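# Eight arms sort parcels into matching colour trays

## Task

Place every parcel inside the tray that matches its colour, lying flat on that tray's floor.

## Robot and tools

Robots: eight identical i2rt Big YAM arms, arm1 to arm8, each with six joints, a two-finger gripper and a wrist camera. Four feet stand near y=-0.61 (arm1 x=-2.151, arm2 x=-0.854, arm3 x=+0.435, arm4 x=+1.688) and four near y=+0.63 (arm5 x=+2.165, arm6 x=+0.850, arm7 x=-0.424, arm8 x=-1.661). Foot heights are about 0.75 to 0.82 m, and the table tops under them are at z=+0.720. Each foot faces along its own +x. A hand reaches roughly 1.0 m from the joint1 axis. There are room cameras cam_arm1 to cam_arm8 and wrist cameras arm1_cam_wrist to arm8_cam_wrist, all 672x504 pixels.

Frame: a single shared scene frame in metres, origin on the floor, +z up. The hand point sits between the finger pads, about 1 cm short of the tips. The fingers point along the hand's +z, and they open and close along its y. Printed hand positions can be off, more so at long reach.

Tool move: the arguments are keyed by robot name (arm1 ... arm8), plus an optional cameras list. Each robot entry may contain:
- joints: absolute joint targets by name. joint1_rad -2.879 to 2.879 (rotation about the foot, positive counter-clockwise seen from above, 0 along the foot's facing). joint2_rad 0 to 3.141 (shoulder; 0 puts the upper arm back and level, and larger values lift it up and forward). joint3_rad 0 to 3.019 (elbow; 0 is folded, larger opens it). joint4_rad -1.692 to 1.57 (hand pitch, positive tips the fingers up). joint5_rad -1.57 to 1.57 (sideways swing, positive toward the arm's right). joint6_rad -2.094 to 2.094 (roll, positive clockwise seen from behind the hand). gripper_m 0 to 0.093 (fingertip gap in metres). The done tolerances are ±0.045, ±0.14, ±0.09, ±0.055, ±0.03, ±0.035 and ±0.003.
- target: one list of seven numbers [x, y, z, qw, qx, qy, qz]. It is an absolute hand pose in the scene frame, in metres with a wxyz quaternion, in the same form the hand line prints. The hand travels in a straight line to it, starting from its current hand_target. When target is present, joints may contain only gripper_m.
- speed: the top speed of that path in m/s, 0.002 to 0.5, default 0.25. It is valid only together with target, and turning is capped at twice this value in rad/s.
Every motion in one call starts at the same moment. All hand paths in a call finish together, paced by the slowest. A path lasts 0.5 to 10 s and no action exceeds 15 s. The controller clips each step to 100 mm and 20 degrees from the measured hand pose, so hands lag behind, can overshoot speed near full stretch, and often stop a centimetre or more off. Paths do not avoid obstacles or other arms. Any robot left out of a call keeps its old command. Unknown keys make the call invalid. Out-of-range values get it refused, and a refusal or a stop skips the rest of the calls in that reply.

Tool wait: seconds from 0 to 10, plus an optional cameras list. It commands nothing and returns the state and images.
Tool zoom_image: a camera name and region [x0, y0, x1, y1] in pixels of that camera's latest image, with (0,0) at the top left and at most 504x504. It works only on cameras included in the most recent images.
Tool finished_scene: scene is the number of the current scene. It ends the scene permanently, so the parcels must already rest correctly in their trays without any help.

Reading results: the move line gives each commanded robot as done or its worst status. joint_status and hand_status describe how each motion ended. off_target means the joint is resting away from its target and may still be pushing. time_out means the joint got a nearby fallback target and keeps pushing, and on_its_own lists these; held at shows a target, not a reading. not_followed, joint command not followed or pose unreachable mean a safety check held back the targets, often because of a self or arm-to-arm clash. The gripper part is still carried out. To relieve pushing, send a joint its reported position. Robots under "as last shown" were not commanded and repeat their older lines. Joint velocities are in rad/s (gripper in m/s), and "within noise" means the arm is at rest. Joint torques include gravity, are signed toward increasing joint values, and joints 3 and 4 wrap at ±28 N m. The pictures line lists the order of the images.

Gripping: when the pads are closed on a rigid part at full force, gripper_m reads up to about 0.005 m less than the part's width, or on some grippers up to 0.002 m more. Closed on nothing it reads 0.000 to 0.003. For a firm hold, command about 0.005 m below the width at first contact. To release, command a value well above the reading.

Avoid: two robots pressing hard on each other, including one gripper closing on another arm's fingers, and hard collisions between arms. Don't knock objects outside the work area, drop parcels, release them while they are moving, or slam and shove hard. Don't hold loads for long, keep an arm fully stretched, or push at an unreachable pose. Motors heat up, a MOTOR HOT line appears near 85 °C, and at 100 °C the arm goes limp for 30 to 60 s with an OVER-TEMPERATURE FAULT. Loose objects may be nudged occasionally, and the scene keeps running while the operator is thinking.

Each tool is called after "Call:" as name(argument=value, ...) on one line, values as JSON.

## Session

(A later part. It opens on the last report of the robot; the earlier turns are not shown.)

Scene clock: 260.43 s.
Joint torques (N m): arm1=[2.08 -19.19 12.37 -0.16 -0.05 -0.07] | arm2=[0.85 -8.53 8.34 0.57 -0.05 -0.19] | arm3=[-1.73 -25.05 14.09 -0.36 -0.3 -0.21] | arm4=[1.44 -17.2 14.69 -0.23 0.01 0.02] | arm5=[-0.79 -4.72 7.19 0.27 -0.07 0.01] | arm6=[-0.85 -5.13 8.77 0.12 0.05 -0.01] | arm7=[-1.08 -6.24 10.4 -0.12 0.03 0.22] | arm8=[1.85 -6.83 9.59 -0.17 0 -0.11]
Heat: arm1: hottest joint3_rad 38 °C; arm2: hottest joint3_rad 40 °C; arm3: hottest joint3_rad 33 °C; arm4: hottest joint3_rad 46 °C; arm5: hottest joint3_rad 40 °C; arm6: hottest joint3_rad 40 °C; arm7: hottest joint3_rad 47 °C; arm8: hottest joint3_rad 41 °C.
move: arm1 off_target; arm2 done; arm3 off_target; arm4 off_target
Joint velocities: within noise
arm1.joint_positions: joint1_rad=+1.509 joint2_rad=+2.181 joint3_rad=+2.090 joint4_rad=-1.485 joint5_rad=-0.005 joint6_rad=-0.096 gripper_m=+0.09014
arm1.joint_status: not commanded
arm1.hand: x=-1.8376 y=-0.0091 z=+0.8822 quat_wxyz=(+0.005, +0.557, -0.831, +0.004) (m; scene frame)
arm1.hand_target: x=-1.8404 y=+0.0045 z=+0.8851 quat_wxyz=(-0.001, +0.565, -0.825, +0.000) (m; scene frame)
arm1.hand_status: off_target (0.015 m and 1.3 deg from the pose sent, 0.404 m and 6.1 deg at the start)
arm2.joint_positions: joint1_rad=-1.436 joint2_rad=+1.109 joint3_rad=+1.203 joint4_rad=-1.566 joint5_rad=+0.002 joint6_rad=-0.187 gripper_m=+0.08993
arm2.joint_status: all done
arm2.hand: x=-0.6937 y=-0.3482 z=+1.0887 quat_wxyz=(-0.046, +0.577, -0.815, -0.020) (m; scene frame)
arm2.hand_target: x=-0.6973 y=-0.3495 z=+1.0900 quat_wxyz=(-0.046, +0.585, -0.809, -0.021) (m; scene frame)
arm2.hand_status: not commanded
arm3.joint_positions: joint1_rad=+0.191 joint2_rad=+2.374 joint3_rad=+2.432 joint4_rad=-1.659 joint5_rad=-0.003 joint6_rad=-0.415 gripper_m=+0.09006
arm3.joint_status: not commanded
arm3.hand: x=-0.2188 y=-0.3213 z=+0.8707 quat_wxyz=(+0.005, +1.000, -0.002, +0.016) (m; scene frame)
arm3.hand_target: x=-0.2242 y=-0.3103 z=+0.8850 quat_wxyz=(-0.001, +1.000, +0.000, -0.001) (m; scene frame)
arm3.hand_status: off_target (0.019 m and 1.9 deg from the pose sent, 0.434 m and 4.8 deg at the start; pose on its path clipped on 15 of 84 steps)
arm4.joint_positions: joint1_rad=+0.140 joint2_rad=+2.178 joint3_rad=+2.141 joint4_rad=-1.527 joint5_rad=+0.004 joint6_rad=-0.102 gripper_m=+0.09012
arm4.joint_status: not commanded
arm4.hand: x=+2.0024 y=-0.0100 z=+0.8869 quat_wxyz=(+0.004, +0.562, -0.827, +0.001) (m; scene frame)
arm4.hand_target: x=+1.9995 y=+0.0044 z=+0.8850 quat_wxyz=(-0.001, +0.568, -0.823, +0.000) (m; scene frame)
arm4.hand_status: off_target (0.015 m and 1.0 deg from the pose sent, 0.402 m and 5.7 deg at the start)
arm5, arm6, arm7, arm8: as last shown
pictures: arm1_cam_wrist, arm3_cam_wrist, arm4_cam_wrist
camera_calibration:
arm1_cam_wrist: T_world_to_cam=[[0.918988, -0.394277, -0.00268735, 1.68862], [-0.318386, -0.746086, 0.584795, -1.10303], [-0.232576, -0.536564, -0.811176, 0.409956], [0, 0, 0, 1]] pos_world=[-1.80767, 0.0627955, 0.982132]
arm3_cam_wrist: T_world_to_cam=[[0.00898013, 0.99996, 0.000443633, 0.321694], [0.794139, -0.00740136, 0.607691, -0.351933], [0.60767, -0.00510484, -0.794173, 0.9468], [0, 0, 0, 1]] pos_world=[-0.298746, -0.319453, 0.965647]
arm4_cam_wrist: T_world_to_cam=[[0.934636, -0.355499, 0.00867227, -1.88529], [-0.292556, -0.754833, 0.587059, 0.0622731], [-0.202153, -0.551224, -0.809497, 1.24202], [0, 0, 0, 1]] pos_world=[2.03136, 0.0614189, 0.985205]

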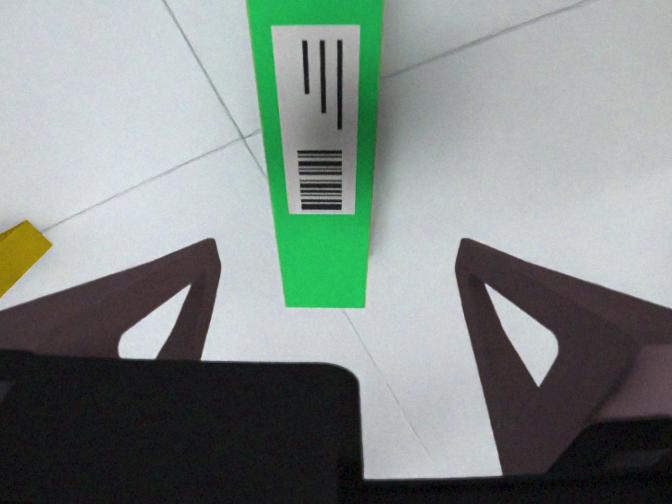

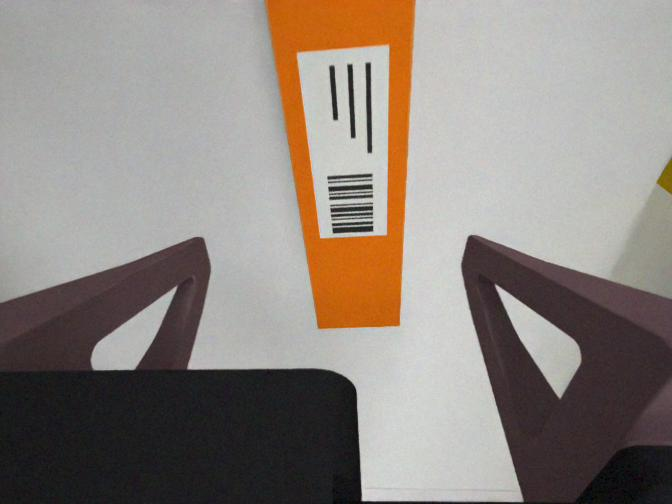

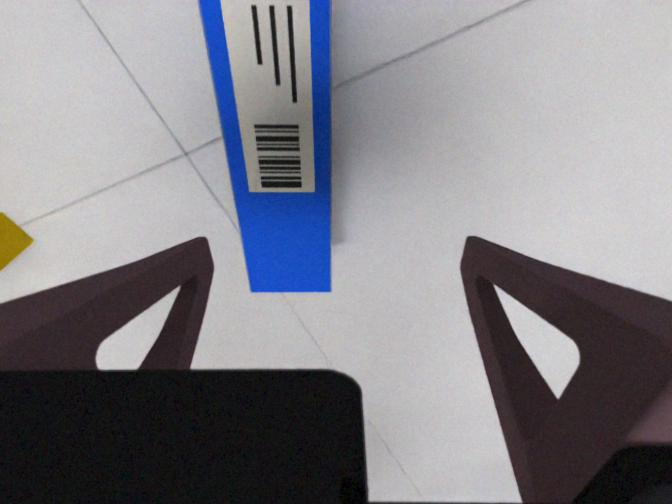

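Call:
move(arm1={"target":[-1.845,0.005,0.744,0,-0.565,0.825,0],"speed":0.2}, arm4={"target":[1.973,0.012,0.87,0,-0.5685,0.8227,0],"speed":0.2}, arm3={"target":[-0.225,-0.302,0.744,0,1,0,0],"speed":0.2}, cameras=["arm4_cam_wrist"])

Call:
move(arm1={"joints":{"gripper_m":0.042}}, arm3={"joints":{"gripper_m":0.042}}, arm4={"target":[1.973,0.012,0.744,0,-0.5685,0.8227,0],"speed":0.2}, cameras=[])

Call:
move(arm1={"target":[-1.845,0.0,0.89,0,-0.565,0.825,0],"speed":0.25}, arm3={"target":[-0.225,-0.305,0.89,0,1,0,0],"speed":0.25}, arm4={"joints":{"gripper_m":0.042}}, cameras=[])

Call:
move(arm4={"target":[1.973,0.005,0.89,0,-0.5685,0.8227,0],"speed":0.25}, cameras=["arm1_cam_wrist","arm3_cam_wrist","arm4_cam_wrist"])

Scene clock: 293.07 s.
Joint torques (N m): arm1=[1.96 -20.66 8.17 0.75 -0.05 0.03] | arm2=[0.85 -8.59 8.32 0.57 -0.05 -0.19] | arm3=[-1.96 -25.99 9.76 0.59 -0.3 -0.22] | arm4=[1.38 -18.26 9.55 0.76 -0.02 0.11] | arm5=[-0.32 -5.25 7.23 0.21 -0.12 0] | arm6=[-0.91 -5.13 8.81 0.1 0.06 -0.01] | arm7=[-1.2 -6.18 10.36 -0.13 0.03 0.21] | arm8=[2.02 -6.89 9.58 -0.12 0.01 -0.11]
Heat: arm1: hottest joint3_rad 40 °C; arm2: hottest joint3_rad 39 °C; arm3: hottest joint2_rad 37 °C; arm4: hottest joint3_rad 50 °C; arm5: hottest joint3_rad 38 °C; arm6: hottest joint3_rad 38 °C; arm7: hottest joint3_rad 47 °C; arm8: hottest joint3_rad 40 °C.
move: arm1 off_target; arm3 off_target; arm4 off_target
Joint velocities: within noise
arm1.joint_positions: joint1_rad=+1.516 joint2_rad=+2.289 joint3_rad=+1.931 joint4_rad=-1.206 joint5_rad=-0.005 joint6_rad=-0.096 gripper_m=+0.09014
arm1.joint_status: not commanded
arm1.hand: x=-1.8379 y=-0.0011 z=+0.7522 quat_wxyz=(+0.000, +0.560, -0.829, +0.002) (m; scene frame)
arm1.hand_target: x=-1.8451 y=+0.0047 z=+0.7440 quat_wxyz=(+0.000, +0.565, -0.825, +0.000) (m; scene frame)
arm1.hand_status: off_target (0.012 m and 0.7 deg from the pose sent, 0.139 m and 1.4 deg at the start)
arm2, arm5, arm6, arm7, arm8: as last shown
arm3.joint_positions: joint1_rad=+0.186 joint2_rad=+2.441 joint3_rad=+2.218 joint4_rad=-1.366 joint5_rad=-0.003 joint6_rad=-0.423 gripper_m=+0.09006
arm3.joint_status: not commanded
arm3.hand: x=-0.2235 y=-0.3138 z=+0.7422 quat_wxyz=(+0.002, +1.000, -0.001, +0.010) (m; scene frame)
arm3.hand_target: x=-0.2248 y=-0.3021 z=+0.7442 quat_wxyz=(+0.000, +1.000, +0.000, +0.000) (m; scene frame)
arm3.hand_status: off_target (0.012 m and 1.2 deg from the pose sent, 0.128 m and 1.9 deg at the start)
arm4.joint_positions: joint1_rad=+0.182 joint2_rad=+2.178 joint3_rad=+2.141 joint4_rad=-1.502 joint5_rad=+0.005 joint6_rad=-0.073 gripper_m=+0.09012
arm4.joint_status: not commanded
arm4.hand: x=+1.9792 y=+0.0082 z=+0.8871 quat_wxyz=(-0.007, +0.568, -0.823, -0.005) (m; scene frame)
arm4.hand_target: x=+1.9728 y=+0.0117 z=+0.8702 quat_wxyz=(+0.000, +0.569, -0.823, +0.000) (m; scene frame)
arm4.hand_status: off_target (0.019 m and 1.0 deg from the pose sent, 0.040 m and 1.0 deg at the start)
pictures: arm4_cam_wrist
camera_calibration:
arm4_cam_wrist: T_world_to_cam=[[0.939362, -0.342731, 0.0116074, -1.86925], [-0.288572, -0.77173, 0.566709, 0.079505], [-0.185271, -0.535694, -0.823836, 1.22679], [0, 0, 0, 1]] pos_world=[2.00614, 0.0778919, 0.987317]

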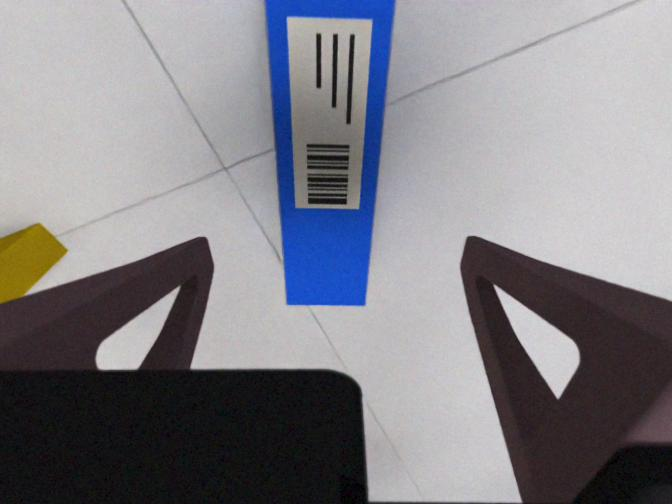

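Scene clock: 294.40 s.
Joint torques (N m): arm1=[1.67 -20.48 8.32 0.68 0 0.03] | arm2=[0.85 -8.53 8.32 0.57 -0.05 -0.19] | arm3=[-1.96 -26.46 9.69 0.58 -0.28 -0.21] | arm4=[1.03 -18.55 10.13 0.73 -0.02 0.11] | arm5=[0.15 -5.13 7.36 0.14 -0.07 0] | arm6=[-0.85 -5.13 8.8 0.12 0.05 -0.01] | arm7=[-1.26 -6.18 10.36 -0.09 0.05 0.21] | arm8=[1.73 -6.77 9.59 -0.12 0.01 -0.11]
Heat: arm1: hottest joint3_rad 40 °C; arm2: hottest joint3_rad 39 °C; arm3: hottest joint2_rad 37 °C; arm4: hottest joint3_rad 50 °C; arm5: hottest joint3_rad 38 °C; arm6: hottest joint3_rad 38 °C; arm7: hottest joint3_rad 47 °C; arm8: hottest joint3_rad 40 °C.
move: arm1 off_target; arm3 off_target; arm4 off_target
Joint velocities: within noise
arm1.joint_positions: joint1_rad=+1.517 joint2_rad=+2.289 joint3_rad=+1.931 joint4_rad=-1.206 joint5_rad=-0.005 joint6_rad=-0.096 gripper_m=+0.05919
arm1.joint_status: gripper_m off_target (ended at +0.05923, target +0.04200)
arm1.hand: x=-1.8383 y=-0.0010 z=+0.7522 quat_wxyz=(+0.000, +0.560, -0.828, +0.001) (m; scene frame)
arm1.hand_target: x=-1.8450 y=+0.0047 z=+0.7440 quat_wxyz=(+0.000, +0.565, -0.825, +0.000) (m; scene frame)
arm1.hand_status: not commanded
arm2, arm5, arm6, arm7, arm8: as last shown
arm3.joint_positions: joint1_rad=+0.186 joint2_rad=+2.441 joint3_rad=+2.218 joint4_rad=-1.366 joint5_rad=-0.004 joint6_rad=-0.425 gripper_m=+0.05942
arm3.joint_status: gripper_m off_target (ended at +0.05945, target +0.04200)
arm3.hand: x=-0.2236 y=-0.3139 z=+0.7422 quat_wxyz=(+0.003, +1.000, +0.000, +0.010) (m; scene frame)
arm3.hand_target: x=-0.2248 y=-0.3021 z=+0.7442 quat_wxyz=(+0.000, +1.000, +0.000, +0.000) (m; scene frame)
arm3.hand_status: not commanded
arm4.joint_positions: joint1_rad=+0.182 joint2_rad=+2.264 joint3_rad=+1.944 joint4_rad=-1.232 joint5_rad=+0.005 joint6_rad=-0.073 gripper_m=+0.09012
arm4.joint_status: not commanded
arm4.hand: x=+1.9778 y=+0.0070 z=+0.7566 quat_wxyz=(-0.002, +0.568, -0.823, -0.002) (m; scene frame)
arm4.hand_target: x=+1.9728 y=+0.0117 z=+0.7442 quat_wxyz=(+0.000, +0.569, -0.823, +0.000) (m; scene frame)
arm4.hand_status: off_target (0.014 m and 0.3 deg from the pose sent, 0.143 m and 1.0 deg at the start)
pictures: none
No camera images: "cameras" was empty.

Scene clock: 296.07 s.
Joint torques (N m): arm1=[1.49 -19.14 12.1 -0.23 0.01 -0.06] | arm2=[0.85 -8.59 8.32 0.57 -0.05 -0.19] | arm3=[-1.73 -27.05 14.48 -0.44 -0.26 -0.18] | arm4=[1.03 -18.43 10.19 0.73 -0.02 0.11] | arm5=[-0.67 -4.66 7.13 0.31 -0.09 0] | arm6=[-0.91 -5.13 8.83 0.1 0.05 -0.02] | arm7=[-1.03 -6.07 10.3 -0.09 0.03 0.2] | arm8=[1.9 -6.95 9.58 -0.18 -0.01 -0.09]
Heat: arm1: hottest joint3_rad 40 °C; arm2: hottest joint3_rad 39 °C; arm3: hottest joint2_rad 37 °C; arm4: hottest joint3_rad 50 °C; arm5: hottest joint3_rad 38 °C; arm6: hottest joint3_rad 38 °C; arm7: hottest joint3_rad 47 °C; arm8: hottest joint3_rad 40 °C.
move: arm1 off_target; arm3 off_target; arm4 off_target
Joint velocities: within noise
arm1.joint_positions: joint1_rad=+1.517 joint2_rad=+2.159 joint3_rad=+2.066 joint4_rad=-1.480 joint5_rad=-0.006 joint6_rad=-0.096 gripper_m=+0.05919
arm1.joint_status: not commanded
arm1.hand: x=-1.8449 y=-0.0114 z=+0.8871 quat_wxyz=(+0.004, +0.560, -0.828, +0.003) (m; scene frame)
arm1.hand_target: x=-1.8452 y=-0.0004 z=+0.8899 quat_wxyz=(+0.000, +0.565, -0.825, +0.000) (m; scene frame)
arm1.hand_status: off_target (0.012 m and 0.9 deg from the pose sent, 0.138 m and 0.7 deg at the start)
arm2, arm5, arm6, arm8: as last shown
arm3.joint_positions: joint1_rad=+0.186 joint2_rad=+2.397 joint3_rad=+2.451 joint4_rad=-1.671 joint5_rad=-0.004 joint6_rad=-0.425 gripper_m=+0.05942
arm3.joint_status: not commanded
arm3.hand: x=-0.2179 y=-0.3175 z=+0.8618 quat_wxyz=(+0.009, +1.000, +0.000, +0.023) (m; scene frame)
arm3.hand_target: x=-0.2235 y=-0.3057 z=+0.8899 quat_wxyz=(-0.002, +1.000, +0.000, -0.003) (m; scene frame)
arm3.hand_status: off_target (0.032 m and 2.9 deg from the pose sent, 0.148 m and 1.2 deg at the start; pose on its path clipped on 10 of 50 steps; a joint's target at an end of its range on 17 of 50 steps)
arm4.joint_positions: joint1_rad=+0.182 joint2_rad=+2.264 joint3_rad=+1.944 joint4_rad=-1.232 joint5_rad=+0.005 joint6_rad=-0.073 gripper_m=+0.05951
arm4.joint_status: gripper_m off_target (ended at +0.05953, target +0.04200)
arm4.hand: x=+1.9778 y=+0.0070 z=+0.7566 quat_wxyz=(-0.002, +0.568, -0.823, -0.002) (m; scene frame)
arm4.hand_target: x=+1.9728 y=+0.0117 z=+0.7442 quat_wxyz=(+0.000, +0.569, -0.823, +0.000) (m; scene frame)
arm4.hand_status: not commanded
arm7.joint_positions: joint1_rad=-1.045 joint2_rad=+1.102 joint3_rad=+1.200 joint4_rad=-1.559 joint5_rad=-0.002 joint6_rad=+0.190 gripper_m=+0.09010
arm7.joint_status: not commanded
arm7.hand: x=-0.4598 y=+0.2979 z=+1.0904 quat_wxyz=(-0.040, -0.805, -0.591, +0.036) (m; scene frame)
arm7.hand_target: x=-0.4626 y=+0.3011 z=+1.0907 quat_wxyz=(-0.036, -0.811, -0.584, +0.034) (m; scene frame)
arm7.hand_status: not commanded
pictures: none
No camera images: "cameras" was empty.

Scene clock: 297.57 s.
Joint torques (N m): arm1=[1.96 -19.02 12.14 -0.1 0 -0.06] | arm2=[0.85 -8.53 8.32 0.57 -0.05 -0.19] | arm3=[-1.79 -27.16 14.45 -0.38 -0.25 -0.18] | arm4=[0.79 -18.14 14.42 -0.35 -0.03 0.09] | arm5=[-0.67 -5.3 7.08 0.08 -0.08 -0.03] | arm6=[-0.85 -5.13 8.8 0.12 0.05 -0.01] | arm7=[-1.2 -6.07 10.36 -0.08 0.03 0.2] | arm8=[1.9 -6.77 9.63 -0.2 0 -0.11]
Heat: arm1: hottest joint3_rad 40 °C; arm2: hottest joint3_rad 39 °C; arm3: hottest joint2_rad 37 °C; arm4: hottest joint3_rad 50 °C; arm5: hottest joint3_rad 38 °C; arm6: hottest joint3_rad 37 °C; arm7: hottest joint3_rad 47 °C; arm8: hottest joint3_rad 40 °C.
move: arm4 off_target
Joint velocities: within noise
arm1, arm2, arm5, arm6, arm7, arm8: as last shown
arm3.joint_positions: joint1_rad=+0.186 joint2_rad=+2.397 joint3_rad=+2.451 joint4_rad=-1.672 joint5_rad=-0.004 joint6_rad=-0.425 gripper_m=+0.05942
arm3.joint_status: not commanded
arm3.hand: x=-0.2178 y=-0.3176 z=+0.8618 quat_wxyz=(+0.009, +1.000, +0.000, +0.024) (m; scene frame)
arm3.hand_target: x=-0.2234 y=-0.3058 z=+0.8898 quat_wxyz=(-0.002, +1.000, +0.000, -0.003) (m; scene frame)
arm3.hand_status: not commanded
arm4.joint_positions: joint1_rad=+0.182 joint2_rad=+2.152 joint3_rad=+2.083 joint4_rad=-1.510 joint5_rad=+0.005 joint6_rad=-0.073 gripper_m=+0.05951
arm4.joint_status: not commanded
arm4.hand: x=+1.9718 y=-0.0077 z=+0.8819 quat_wxyz=(+0.010, +0.568, -0.823, +0.005) (m; scene frame)
arm4.hand_target: x=+1.9726 y=+0.0044 z=+0.8901 quat_wxyz=(-0.001, +0.569, -0.823, +0.000) (m; scene frame)
arm4.hand_status: off_target (0.015 m and 1.3 deg from the pose sent, 0.134 m and 0.3 deg at the start)
pictures: arm1_cam_wrist, arm3_cam_wrist, arm4_cam_wrist
camera_calibration:
arm1_cam_wrist: T_world_to_cam=[[0.921955, -0.387278, -0.00373355, 1.70089], [-0.312601, -0.749802, 0.583162, -1.09787], [-0.228645, -0.536482, -0.812347, 0.419332], [0, 0, 0, 1]] pos_world=[-1.81547, 0.0604941, 0.987232]
arm3_cam_wrist: T_world_to_cam=[[0.00533429, 0.999957, -0.00754282, 0.324048], [0.784865, 0.000487352, 0.619666, -0.357033], [0.619644, -0.00922557, -0.784829, 0.932369], [0, 0, 0, 1]] pos_world=[-0.299242, -0.315258, 0.955436]
arm4_cam_wrist: T_world_to_cam=[[0.939647, -0.34204, 0.00854512, -1.86558], [-0.278731, -0.750765, 0.598883, 0.0204118], [-0.198426, -0.56512, -0.800791, 1.21802], [0, 0, 0, 1]] pos_world=[2.00036, 0.0655503, 0.979098]

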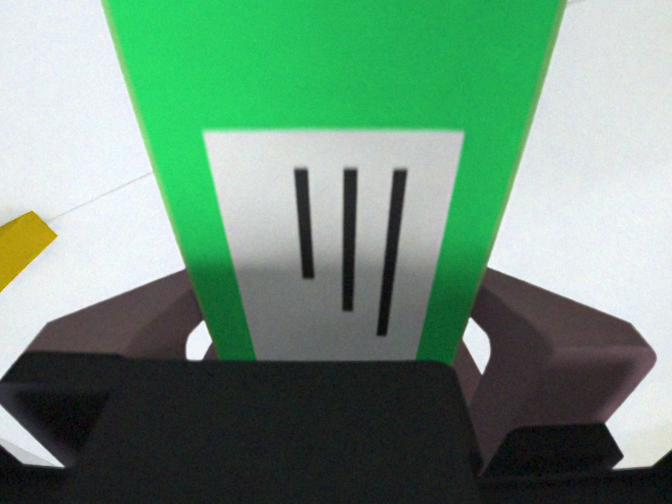

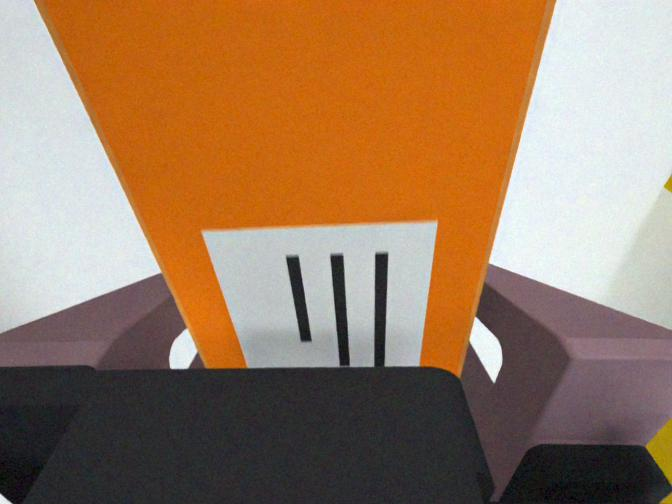

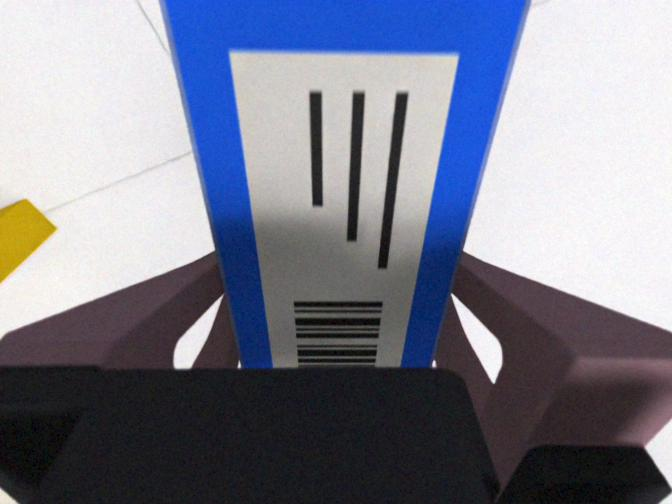

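Call:
move(arm1={"joints":{"joint2_rad":1.2,"joint3_rad":1.2,"joint4_rad":-1.57,"joint5_rad":0}}, arm3={"joints":{"joint2_rad":1.2,"joint3_rad":1.2,"joint4_rad":-1.57,"joint5_rad":0}}, arm4={"joints":{"joint2_rad":1.2,"joint3_rad":1.2,"joint4_rad":-1.57,"joint5_rad":0}}, cameras=[])

Call:
move(arm1={"joints":{"joint1_rad":-1.543,"joint6_rad":0.03}}, arm3={"joints":{"joint1_rad":2.14,"joint6_rad":-0.13}}, arm4={"joints":{"joint1_rad":-1.883,"joint6_rad":-0.014}}, cameras=[])

Call:
move(arm1={"target":[-2.412,-1.232,0.875,0,0.841,0.541,0],"speed":0.4}, arm3={"target":[0.407,-1.289,0.875,0,0.6756,0.7373,0],"speed":0.4}, arm4={"target":[2.112,-1.184,0.875,0,0.443,0.8965,0],"speed":0.4}, cameras=["arm1_cam_wrist","arm3_cam_wrist","arm4_cam_wrist"])

Scene clock: 312.80 s.
Joint torques (N m): arm1=[2.02 -7.65 8.06 0.1 0.17 -0.04] | arm2=[0.85 -8.53 8.32 0.55 -0.05 -0.19] | arm3=[-1.67 -10.64 9.68 0.34 0 -0.17] | arm4=[0.67 -7.65 9.85 -0.01 -0.15 0.08] | arm5=[-1.14 -5.25 7.16 0.1 -0.08 0.01] | arm6=[-0.85 -5.07 8.8 0.09 0.05 -0.02] | arm7=[-1.14 -6.24 10.36 -0.09 0.04 0.21] | arm8=[1.96 -6.89 9.63 -0.08 0.01 -0.1]
Heat: arm1: hottest joint3_rad 40 °C; arm2: hottest joint3_rad 39 °C; arm3: hottest joint3_rad 39 °C; arm4: hottest joint3_rad 49 °C; arm5: hottest joint3_rad 38 °C; arm6: hottest joint3_rad 37 °C; arm7: hottest joint3_rad 47 °C; arm8: hottest joint3_rad 40 °C.
move: arm1 done; arm3 done; arm4 done
Joint velocities: within noise
arm1.joint_positions: joint1_rad=+1.517 joint2_rad=+1.208 joint3_rad=+1.208 joint4_rad=-1.564 joint5_rad=-0.003 joint6_rad=-0.096 gripper_m=+0.05919
arm1.joint_status: all done
arm1.hand: x=-1.9983 y=-0.3063 z=+1.0265 quat_wxyz=(-0.001, +0.560, -0.828, +0.002) (m; scene frame)
arm1.hand_target: x=-2.0021 y=-0.3096 z=+1.0257 quat_wxyz=(+0.001, +0.565, -0.825, +0.005) (m; scene frame)
arm1.hand_status: not commanded
arm2, arm5, arm6, arm7, arm8: as last shown
arm3.joint_positions: joint1_rad=+0.186 joint2_rad=+1.219 joint3_rad=+1.195 joint4_rad=-1.576 joint5_rad=-0.004 joint6_rad=-0.425 gripper_m=+0.05942
arm3.joint_status: all done
arm3.hand: x=+0.1334 y=-0.4776 z=+1.0050 quat_wxyz=(+0.005, +1.000, +0.000, +0.016) (m; scene frame)
arm3.hand_target: x=+0.1351 y=-0.4731 z=+1.0130 quat_wxyz=(-0.003, +1.000, +0.000, +0.002) (m; scene frame)
arm3.hand_status: not commanded
arm4.joint_positions: joint1_rad=+0.182 joint2_rad=+1.213 joint3_rad=+1.205 joint4_rad=-1.565 joint5_rad=+0.002 joint6_rad=-0.073 gripper_m=+0.05951
arm4.joint_status: all done
arm4.hand: x=+1.8327 y=-0.3064 z=+1.0091 quat_wxyz=(+0.008, +0.568, -0.823, +0.002) (m; scene frame)
arm4.hand_target: x=+1.8286 y=-0.3090 z=+1.0114 quat_wxyz=(+0.007, +0.569, -0.823, +0.000) (m; scene frame)
arm4.hand_status: not commanded
pictures: none
No camera images: "cameras" was empty.

Scene clock: 315.27 s.
Joint torques (N m): arm1=[0.5 -7 8.14 0.12 0.1 0.05] | arm2=[0.85 -8.59 8.32 0.55 -0.05 -0.19] | arm3=[0.56 -11.11 9.61 0.24 -0.04 0.12] | arm4=[-1.2 -7.47 9.88 0.02 -0.08 0.11] | arm5=[-0.79 -5.25 7.21 0.03 -0.11 0.01] | arm6=[-0.91 -5.19 8.8 0.1 0.05 -0.01] | arm7=[-1.2 -6.18 10.39 -0.14 0.03 0.2] | arm8=[2.08 -6.89 9.55 -0.18 0 -0.1]
Heat: arm1: hottest joint3_rad 40 °C; arm2: hottest joint3_rad 39 °C; arm3: hottest joint3_rad 38 °C; arm4: hottest joint3_rad 50 °C; arm5: hottest joint3_rad 38 °C; arm6: hottest joint3_rad 37 °C; arm7: hottest joint3_rad 47 °C; arm8: hottest joint3_rad 40 °C.
move: arm1 done; arm3 done; arm4 done
Joint velocities: within noise
arm1.joint_positions: joint1_rad=-1.532 joint2_rad=+1.207 joint3_rad=+1.208 joint4_rad=-1.564 joint5_rad=-0.001 joint6_rad=+0.024 gripper_m=+0.05924
arm1.joint_status: all done
arm1.hand: x=-2.2782 y=-0.9133 z=+1.0319 quat_wxyz=(-0.008, -0.836, -0.549, +0.005) (m; scene frame)
arm1.hand_target: x=-2.2800 y=-0.9076 z=+1.0309 quat_wxyz=(-0.005, -0.841, -0.542, +0.002) (m; scene frame)
arm1.hand_status: not commanded
arm2, arm5, arm6, arm7, arm8: as last shown
arm3.joint_positions: joint1_rad=+2.126 joint2_rad=+1.219 joint3_rad=+1.195 joint4_rad=-1.574 joint5_rad=-0.002 joint6_rad=-0.146 gripper_m=+0.05929
arm3.joint_status: all done
arm3.hand: x=+0.4156 y=-0.9428 z=+1.0038 quat_wxyz=(-0.008, +0.674, +0.738, +0.016) (m; scene frame)
arm3.hand_target: x=+0.4197 y=-0.9431 z=+1.0119 quat_wxyz=(+0.000, +0.675, +0.738, +0.004) (m; scene frame)
arm3.hand_status: not commanded
arm4.joint_positions: joint1_rad=-1.872 joint2_rad=+1.213 joint3_rad=+1.205 joint4_rad=-1.565 joint5_rad=+0.000 joint6_rad=-0.022 gripper_m=+0.05946
arm4.joint_status: all done
arm4.hand: x=+1.8929 y=-0.8752 z=+1.0140 quat_wxyz=(+0.004, -0.434, -0.901, +0.007) (m; scene frame)
arm4.hand_target: x=+1.8876 y=-0.8740 z=+1.0162 quat_wxyz=(+0.003, -0.443, -0.897, +0.007) (m; scene frame)
arm4.hand_status: not commanded
pictures: none
No camera images: "cameras" was empty.

Scene clock: 317.87 s.
Joint torques (N m): arm1=[1.32 -19.55 12.45 -0.2 0.19 0.08] | arm2=[0.79 -8.59 8.32 0.57 -0.05 -0.19] | arm3=[0.38 -23.77 14.31 -0.34 0.03 0.12] | arm4=[-1.79 -18.55 14.99 -0.28 -0.15 0.05] | arm5=[-0.03 -5.3 7.32 0.08 -0.05 0.01] | arm6=[-0.85 -5.13 8.81 0.1 0.05 -0.01] | arm7=[-1.03 -6.42 10.33 -0.13 0.03 0.21] | arm8=[2.08 -6.95 9.61 -0.18 0 -0.09]
Heat: arm1: hottest joint3_rad 40 °C; arm2: hottest joint3_rad 39 °C; arm3: hottest joint3_rad 38 °C; arm4: hottest joint3_rad 50 °C; arm5: hottest joint3_rad 38 °C; arm6: hottest joint3_rad 37 °C; arm7: hottest joint3_rad 47 °C; arm8: hottest joint3_rad 40 °C.
move: arm1 off_target; arm3 off_target; arm4 off_target
Joint velocities: within noise
arm1.joint_positions: joint1_rad=-1.532 joint2_rad=+2.186 joint3_rad=+2.032 joint4_rad=-1.446 joint5_rad=+0.004 joint6_rad=+0.029 gripper_m=+0.05924
arm1.joint_status: not commanded
arm1.hand: x=-2.4030 y=-1.2220 z=+0.8679 quat_wxyz=(+0.005, -0.837, -0.547, -0.009) (m; scene frame)
arm1.hand_target: x=-2.4119 y=-1.2313 z=+0.8750 quat_wxyz=(+0.000, -0.841, -0.541, +0.000) (m; scene frame)
arm1.hand_status: off_target (0.015 m and 1.4 deg from the pose sent, 0.380 m and 1.5 deg at the start)
arm2, arm7: as last shown
arm3.joint_positions: joint1_rad=+2.130 joint2_rad=+2.172 joint3_rad=+2.039 joint4_rad=-1.473 joint5_rad=+0.001 joint6_rad=-0.142 gripper_m=+0.05929
arm3.joint_status: not commanded
arm3.hand: x=+0.4002 y=-1.2732 z=+0.8553 quat_wxyz=(-0.012, +0.674, +0.738, +0.018) (m; scene frame)
arm3.hand_target: x=+0.4070 y=-1.2878 z=+0.8753 quat_wxyz=(+0.001, +0.676, +0.737, +0.000) (m; scene frame)
arm3.hand_status: off_target (0.026 m and 2.4 deg from the pose sent, 0.369 m and 2.0 deg at the start)
arm4.joint_positions: joint1_rad=-1.877 joint2_rad=+2.292 joint3_rad=+2.278 joint4_rad=-1.573 joint5_rad=-0.013 joint6_rad=-0.022 gripper_m=+0.05946
arm4.joint_status: not commanded
arm4.hand: x=+2.1124 y=-1.1686 z=+0.8731 quat_wxyz=(+0.008, -0.436, -0.900, -0.003) (m; scene frame)
arm4.hand_target: x=+2.1114 y=-1.1834 z=+0.8749 quat_wxyz=(-0.001, -0.443, -0.897, +0.000) (m; scene frame)
arm4.hand_status: off_target (0.016 m and 1.3 deg from the pose sent, 0.403 m and 1.4 deg at the start; pose on its path clipped on 16 of 78 steps)
arm5.joint_positions: joint1_rad=+1.575 joint2_rad=+1.105 joint3_rad=+1.196 joint4_rad=-1.563 joint5_rad=+0.001 joint6_rad=+0.103 gripper_m=+0.08989
arm5.joint_status: not commanded
arm5.hand: x=+2.0825 y=+0.3356 z=+1.0777 quat_wxyz=(+0.031, +0.821, +0.569, -0.035) (m; scene frame)
arm5.hand_target: x=+2.0840 y=+0.3371 z=+1.0806 quat_wxyz=(+0.031, +0.822, +0.568, -0.036) (m; scene frame)
arm5.hand_status: not commanded
arm6.joint_positions: joint1_rad=-1.180 joint2_rad=+1.110 joint3_rad=+1.196 joint4_rad=-1.564 joint5_rad=+0.000 joint6_rad=+0.083 gripper_m=+0.08988
arm6.joint_status: not commanded
arm6.hand: x=+0.7786 y=+0.3188 z=+1.1053 quat_wxyz=(-0.031, -0.807, -0.589, +0.035) (m; scene frame)
arm6.hand_target: x=+0.7780 y=+0.3214 z=+1.1095 quat_wxyz=(-0.033, -0.810, -0.584, +0.038) (m; scene frame)
arm6.hand_status: not commanded
arm8.joint_positions: joint1_rad=+0.335 joint2_rad=+1.111 joint3_rad=+1.205 joint4_rad=-1.565 joint5_rad=-0.002 joint6_rad=+0.108 gripper_m=+0.08992
arm8.joint_status: not commanded
arm8.hand: x=-1.7466 y=+0.3477 z=+1.0491 quat_wxyz=(-0.033, -0.826, -0.561, +0.038) (m; scene frame)
arm8.hand_target: x=-1.7456 y=+0.3516 z=+1.0503 quat_wxyz=(-0.033, -0.824, -0.564, +0.039) (m; scene frame)
arm8.hand_status: not commanded
pictures: arm1_cam_wrist, arm3_cam_wrist, arm4_cam_wrist
camera_calibration:
arm1_cam_wrist: T_world_to_cam=[[-0.909175, 0.416362, -0.00658167, -1.66916], [0.332338, 0.735041, 0.590987, 1.18866], [0.250902, 0.535123, -0.806654, 2.08354], [0, 0, 0, 1]] pos_world=[-2.43536, -1.29369, 0.967226]
arm3_cam_wrist: T_world_to_cam=[[-0.996331, -0.0855767, -0.000978439, 0.289388], [-0.0680737, 0.785519, 0.615082, 0.507205], [-0.0518681, 0.612892, -0.788462, 1.59948], [0, 0, 0, 1]] pos_world=[0.405815, -1.35396, 0.949441]
arm4_cam_wrist: T_world_to_cam=[[-0.776345, -0.630162, 0.0135925, 0.889143], [-0.500679, 0.629638, 0.594034, 1.27962], [-0.382896, 0.45437, -0.804325, 2.16694], [0, 0, 0, 1]] pos_world=[2.16067, -1.22999, 0.970704]

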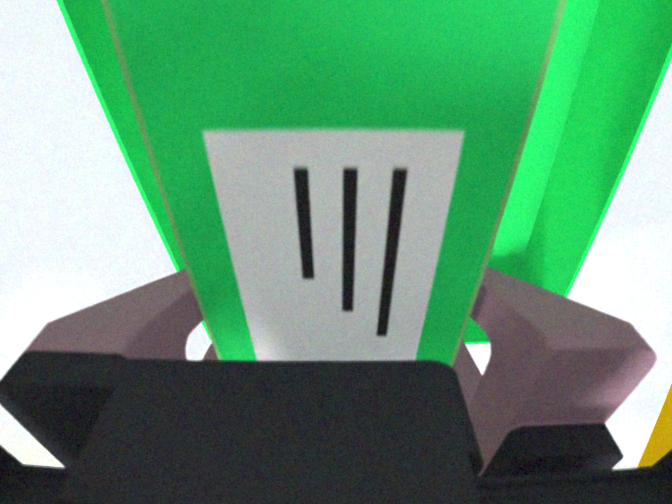

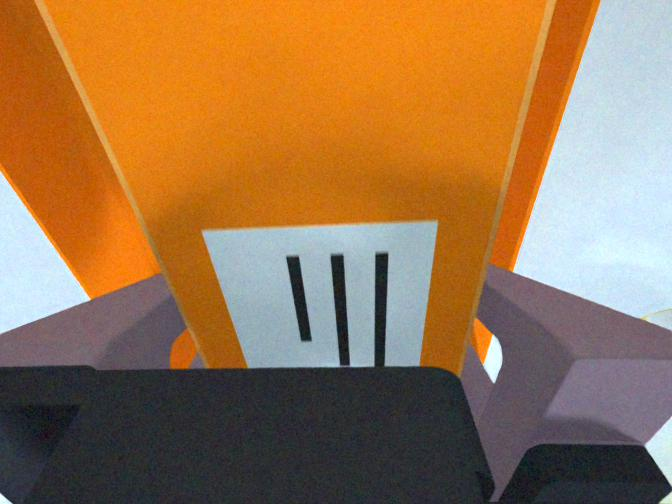

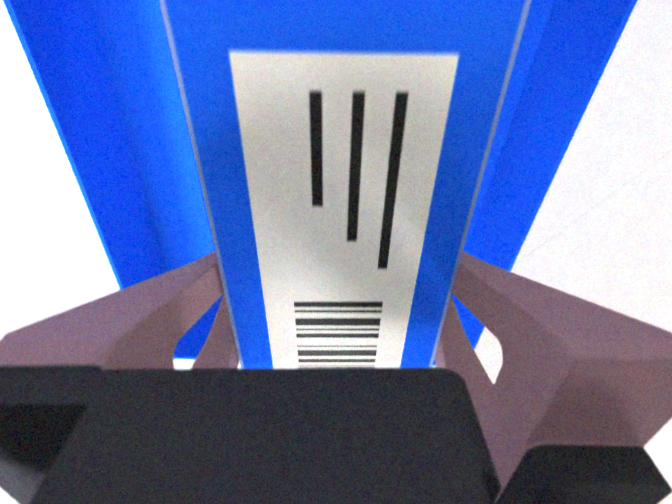

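Call:
move(arm1={"target":[-2.427,-1.226,0.835,0,0.841,0.541,0],"speed":0.2}, arm3={"target":[0.418,-1.286,0.84,0,0.6756,0.7373,0],"speed":0.2}, arm4={"target":[2.107,-1.167,0.835,0,0.443,0.8965,0],"speed":0.2}, cameras=["arm1_cam_wrist","arm3_cam_wrist","arm4_cam_wrist"])

Scene clock: 371.83 s.
Joint torques (N m): arm1=[0.85 -19.31 8.05 0.8 0.17 -0.06] | arm2=[0.79 -8.59 8.32 0.57 -0.05 -0.19] | arm3=[0.67 -23.41 9.29 0.61 0.04 0.15] | arm4=[-0.91 -21.66 9.73 0.68 -0.16 0.12] | arm5=[-0.79 -5.01 7.25 0.21 -0.08 0.01] | arm6=[-0.91 -5.13 8.8 0.1 0.05 -0.02] | arm7=[-1.08 -6.12 10.35 -0.09 0.02 0.21] | arm8=[1.79 -6.89 9.61 -0.16 0.02 -0.09]
Heat: arm1: hottest joint3_rad 43 °C; arm2: hottest joint3_rad 38 °C; arm3: hottest joint3_rad 38 °C; arm4: hottest joint3_rad 58 °C; arm5: hottest joint3_rad 37 °C; arm6: hottest joint3_rad 37 °C; arm7: hottest joint3_rad 48 °C; arm8: hottest joint3_rad 39 °C.
move: arm1 off_target; arm3 done; arm4 done
Joint velocities: within noise
arm1.joint_positions: joint1_rad=-1.554 joint2_rad=+2.207 joint3_rad=+2.026 joint4_rad=-1.383 joint5_rad=+0.004 joint6_rad=+0.020 gripper_m=+0.05924
arm1.joint_status: not commanded
arm1.hand: x=-2.4214 y=-1.2282 z=+0.8515 quat_wxyz=(-0.005, -0.841, -0.541, +0.006) (m; scene frame)
arm1.hand_target: x=-2.4269 y=-1.2257 z=+0.8352 quat_wxyz=(+0.000, -0.841, -0.541, +0.000) (m; scene frame)
arm1.hand_status: off_target (0.018 m and 0.9 deg from the pose sent, 0.041 m and 1.4 deg at the start)
arm2.joint_positions: joint1_rad=-1.436 joint2_rad=+1.109 joint3_rad=+1.203 joint4_rad=-1.566 joint5_rad=+0.002 joint6_rad=-0.187 gripper_m=+0.08993
arm2.joint_status: not commanded
arm2.hand: x=-0.6937 y=-0.3482 z=+1.0887 quat_wxyz=(-0.046, +0.577, -0.815, -0.020) (m; scene frame)
arm2.hand_target: x=-0.6973 y=-0.3495 z=+1.0900 quat_wxyz=(-0.046, +0.585, -0.809, -0.021) (m; scene frame)
arm2.hand_status: not commanded
arm3.joint_positions: joint1_rad=+2.145 joint2_rad=+2.176 joint3_rad=+2.017 joint4_rad=-1.414 joint5_rad=+0.001 joint6_rad=-0.126 gripper_m=+0.05929
arm3.joint_status: not commanded
arm3.hand: x=+0.4099 y=-1.2813 z=+0.8441 quat_wxyz=(-0.001, +0.675, +0.738, +0.005) (m; scene frame)
arm3.hand_target: x=+0.4179 y=-1.2857 z=+0.8399 quat_wxyz=(+0.000, +0.676, +0.737, +0.000) (m; scene frame)
arm3.hand_status: done (0.010 m and 0.6 deg from the pose sent, 0.027 m and 2.5 deg at the start)
arm4.joint_positions: joint1_rad=-1.877 joint2_rad=+2.286 joint3_rad=+2.144 joint4_rad=-1.453 joint5_rad=-0.013 joint6_rad=-0.020 gripper_m=+0.05946
arm4.joint_status: not commanded
arm4.hand: x=+2.1076 y=-1.1634 z=+0.8261 quat_wxyz=(+0.011, -0.437, -0.899, -0.004) (m; scene frame)
arm4.hand_target: x=+2.1069 y=-1.1670 z=+0.8349 quat_wxyz=(+0.000, -0.443, -0.896, +0.000) (m; scene frame)
arm4.hand_status: done (0.010 m and 1.5 deg from the pose sent, 0.039 m and 1.3 deg at the start)
arm5, arm6, arm7, arm8: as last shown
pictures: arm1_cam_wrist, arm3_cam_wrist, arm4_cam_wrist
camera_calibration:
arm1_cam_wrist: T_world_to_cam=[[-0.903548, 0.428416, -0.00782764, -1.65392], [0.350355, 0.749185, 0.562116, 1.29461], [0.246684, 0.505156, -0.827022, 2.04857], [0, 0, 0, 1]] pos_world=[-2.45332, -1.29618, 0.953541]
arm3_cam_wrist: T_world_to_cam=[[-0.996369, -0.0850279, 0.00430858, 0.294709], [-0.0661687, 0.805234, 0.589254, 0.567378], [-0.0535724, 0.586829, -0.807937, 1.57978], [0, 0, 0, 1]] pos_world=[0.415814, -1.35887, 0.940763]
arm4_cam_wrist: T_world_to_cam=[[-0.777338, -0.628941, 0.0133388, 0.893067], [-0.496868, 0.626831, 0.600172, 1.28543], [-0.385834, 0.459909, -0.79976, 2.13376], [0, 0, 0, 1]] pos_world=[2.15618, -1.22539, 0.9231]

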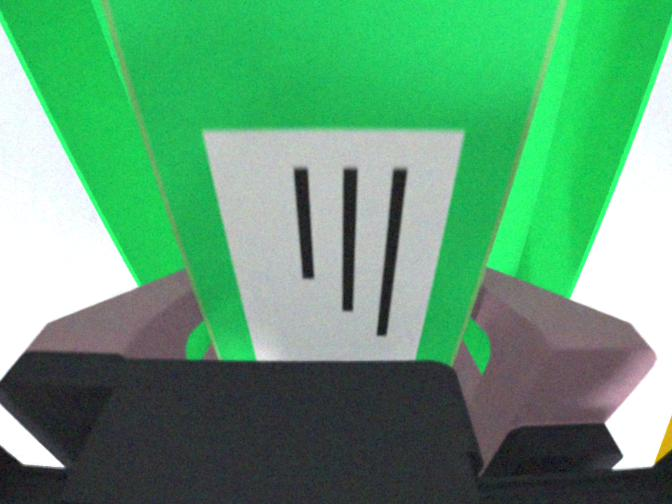

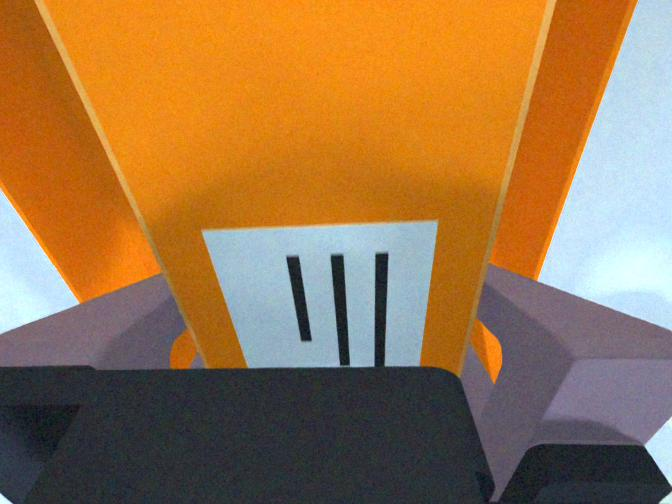

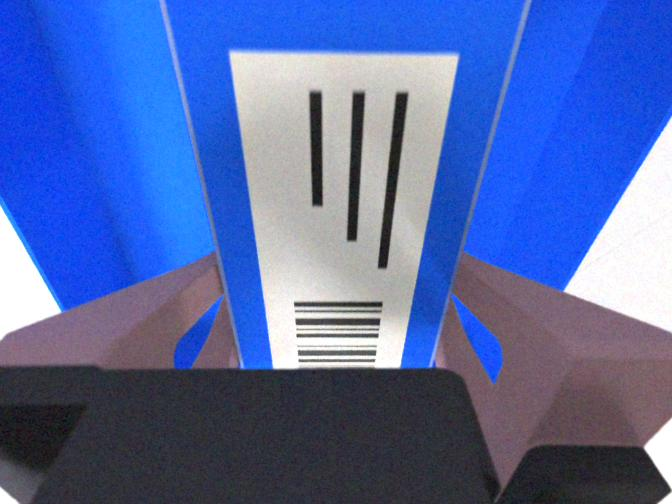

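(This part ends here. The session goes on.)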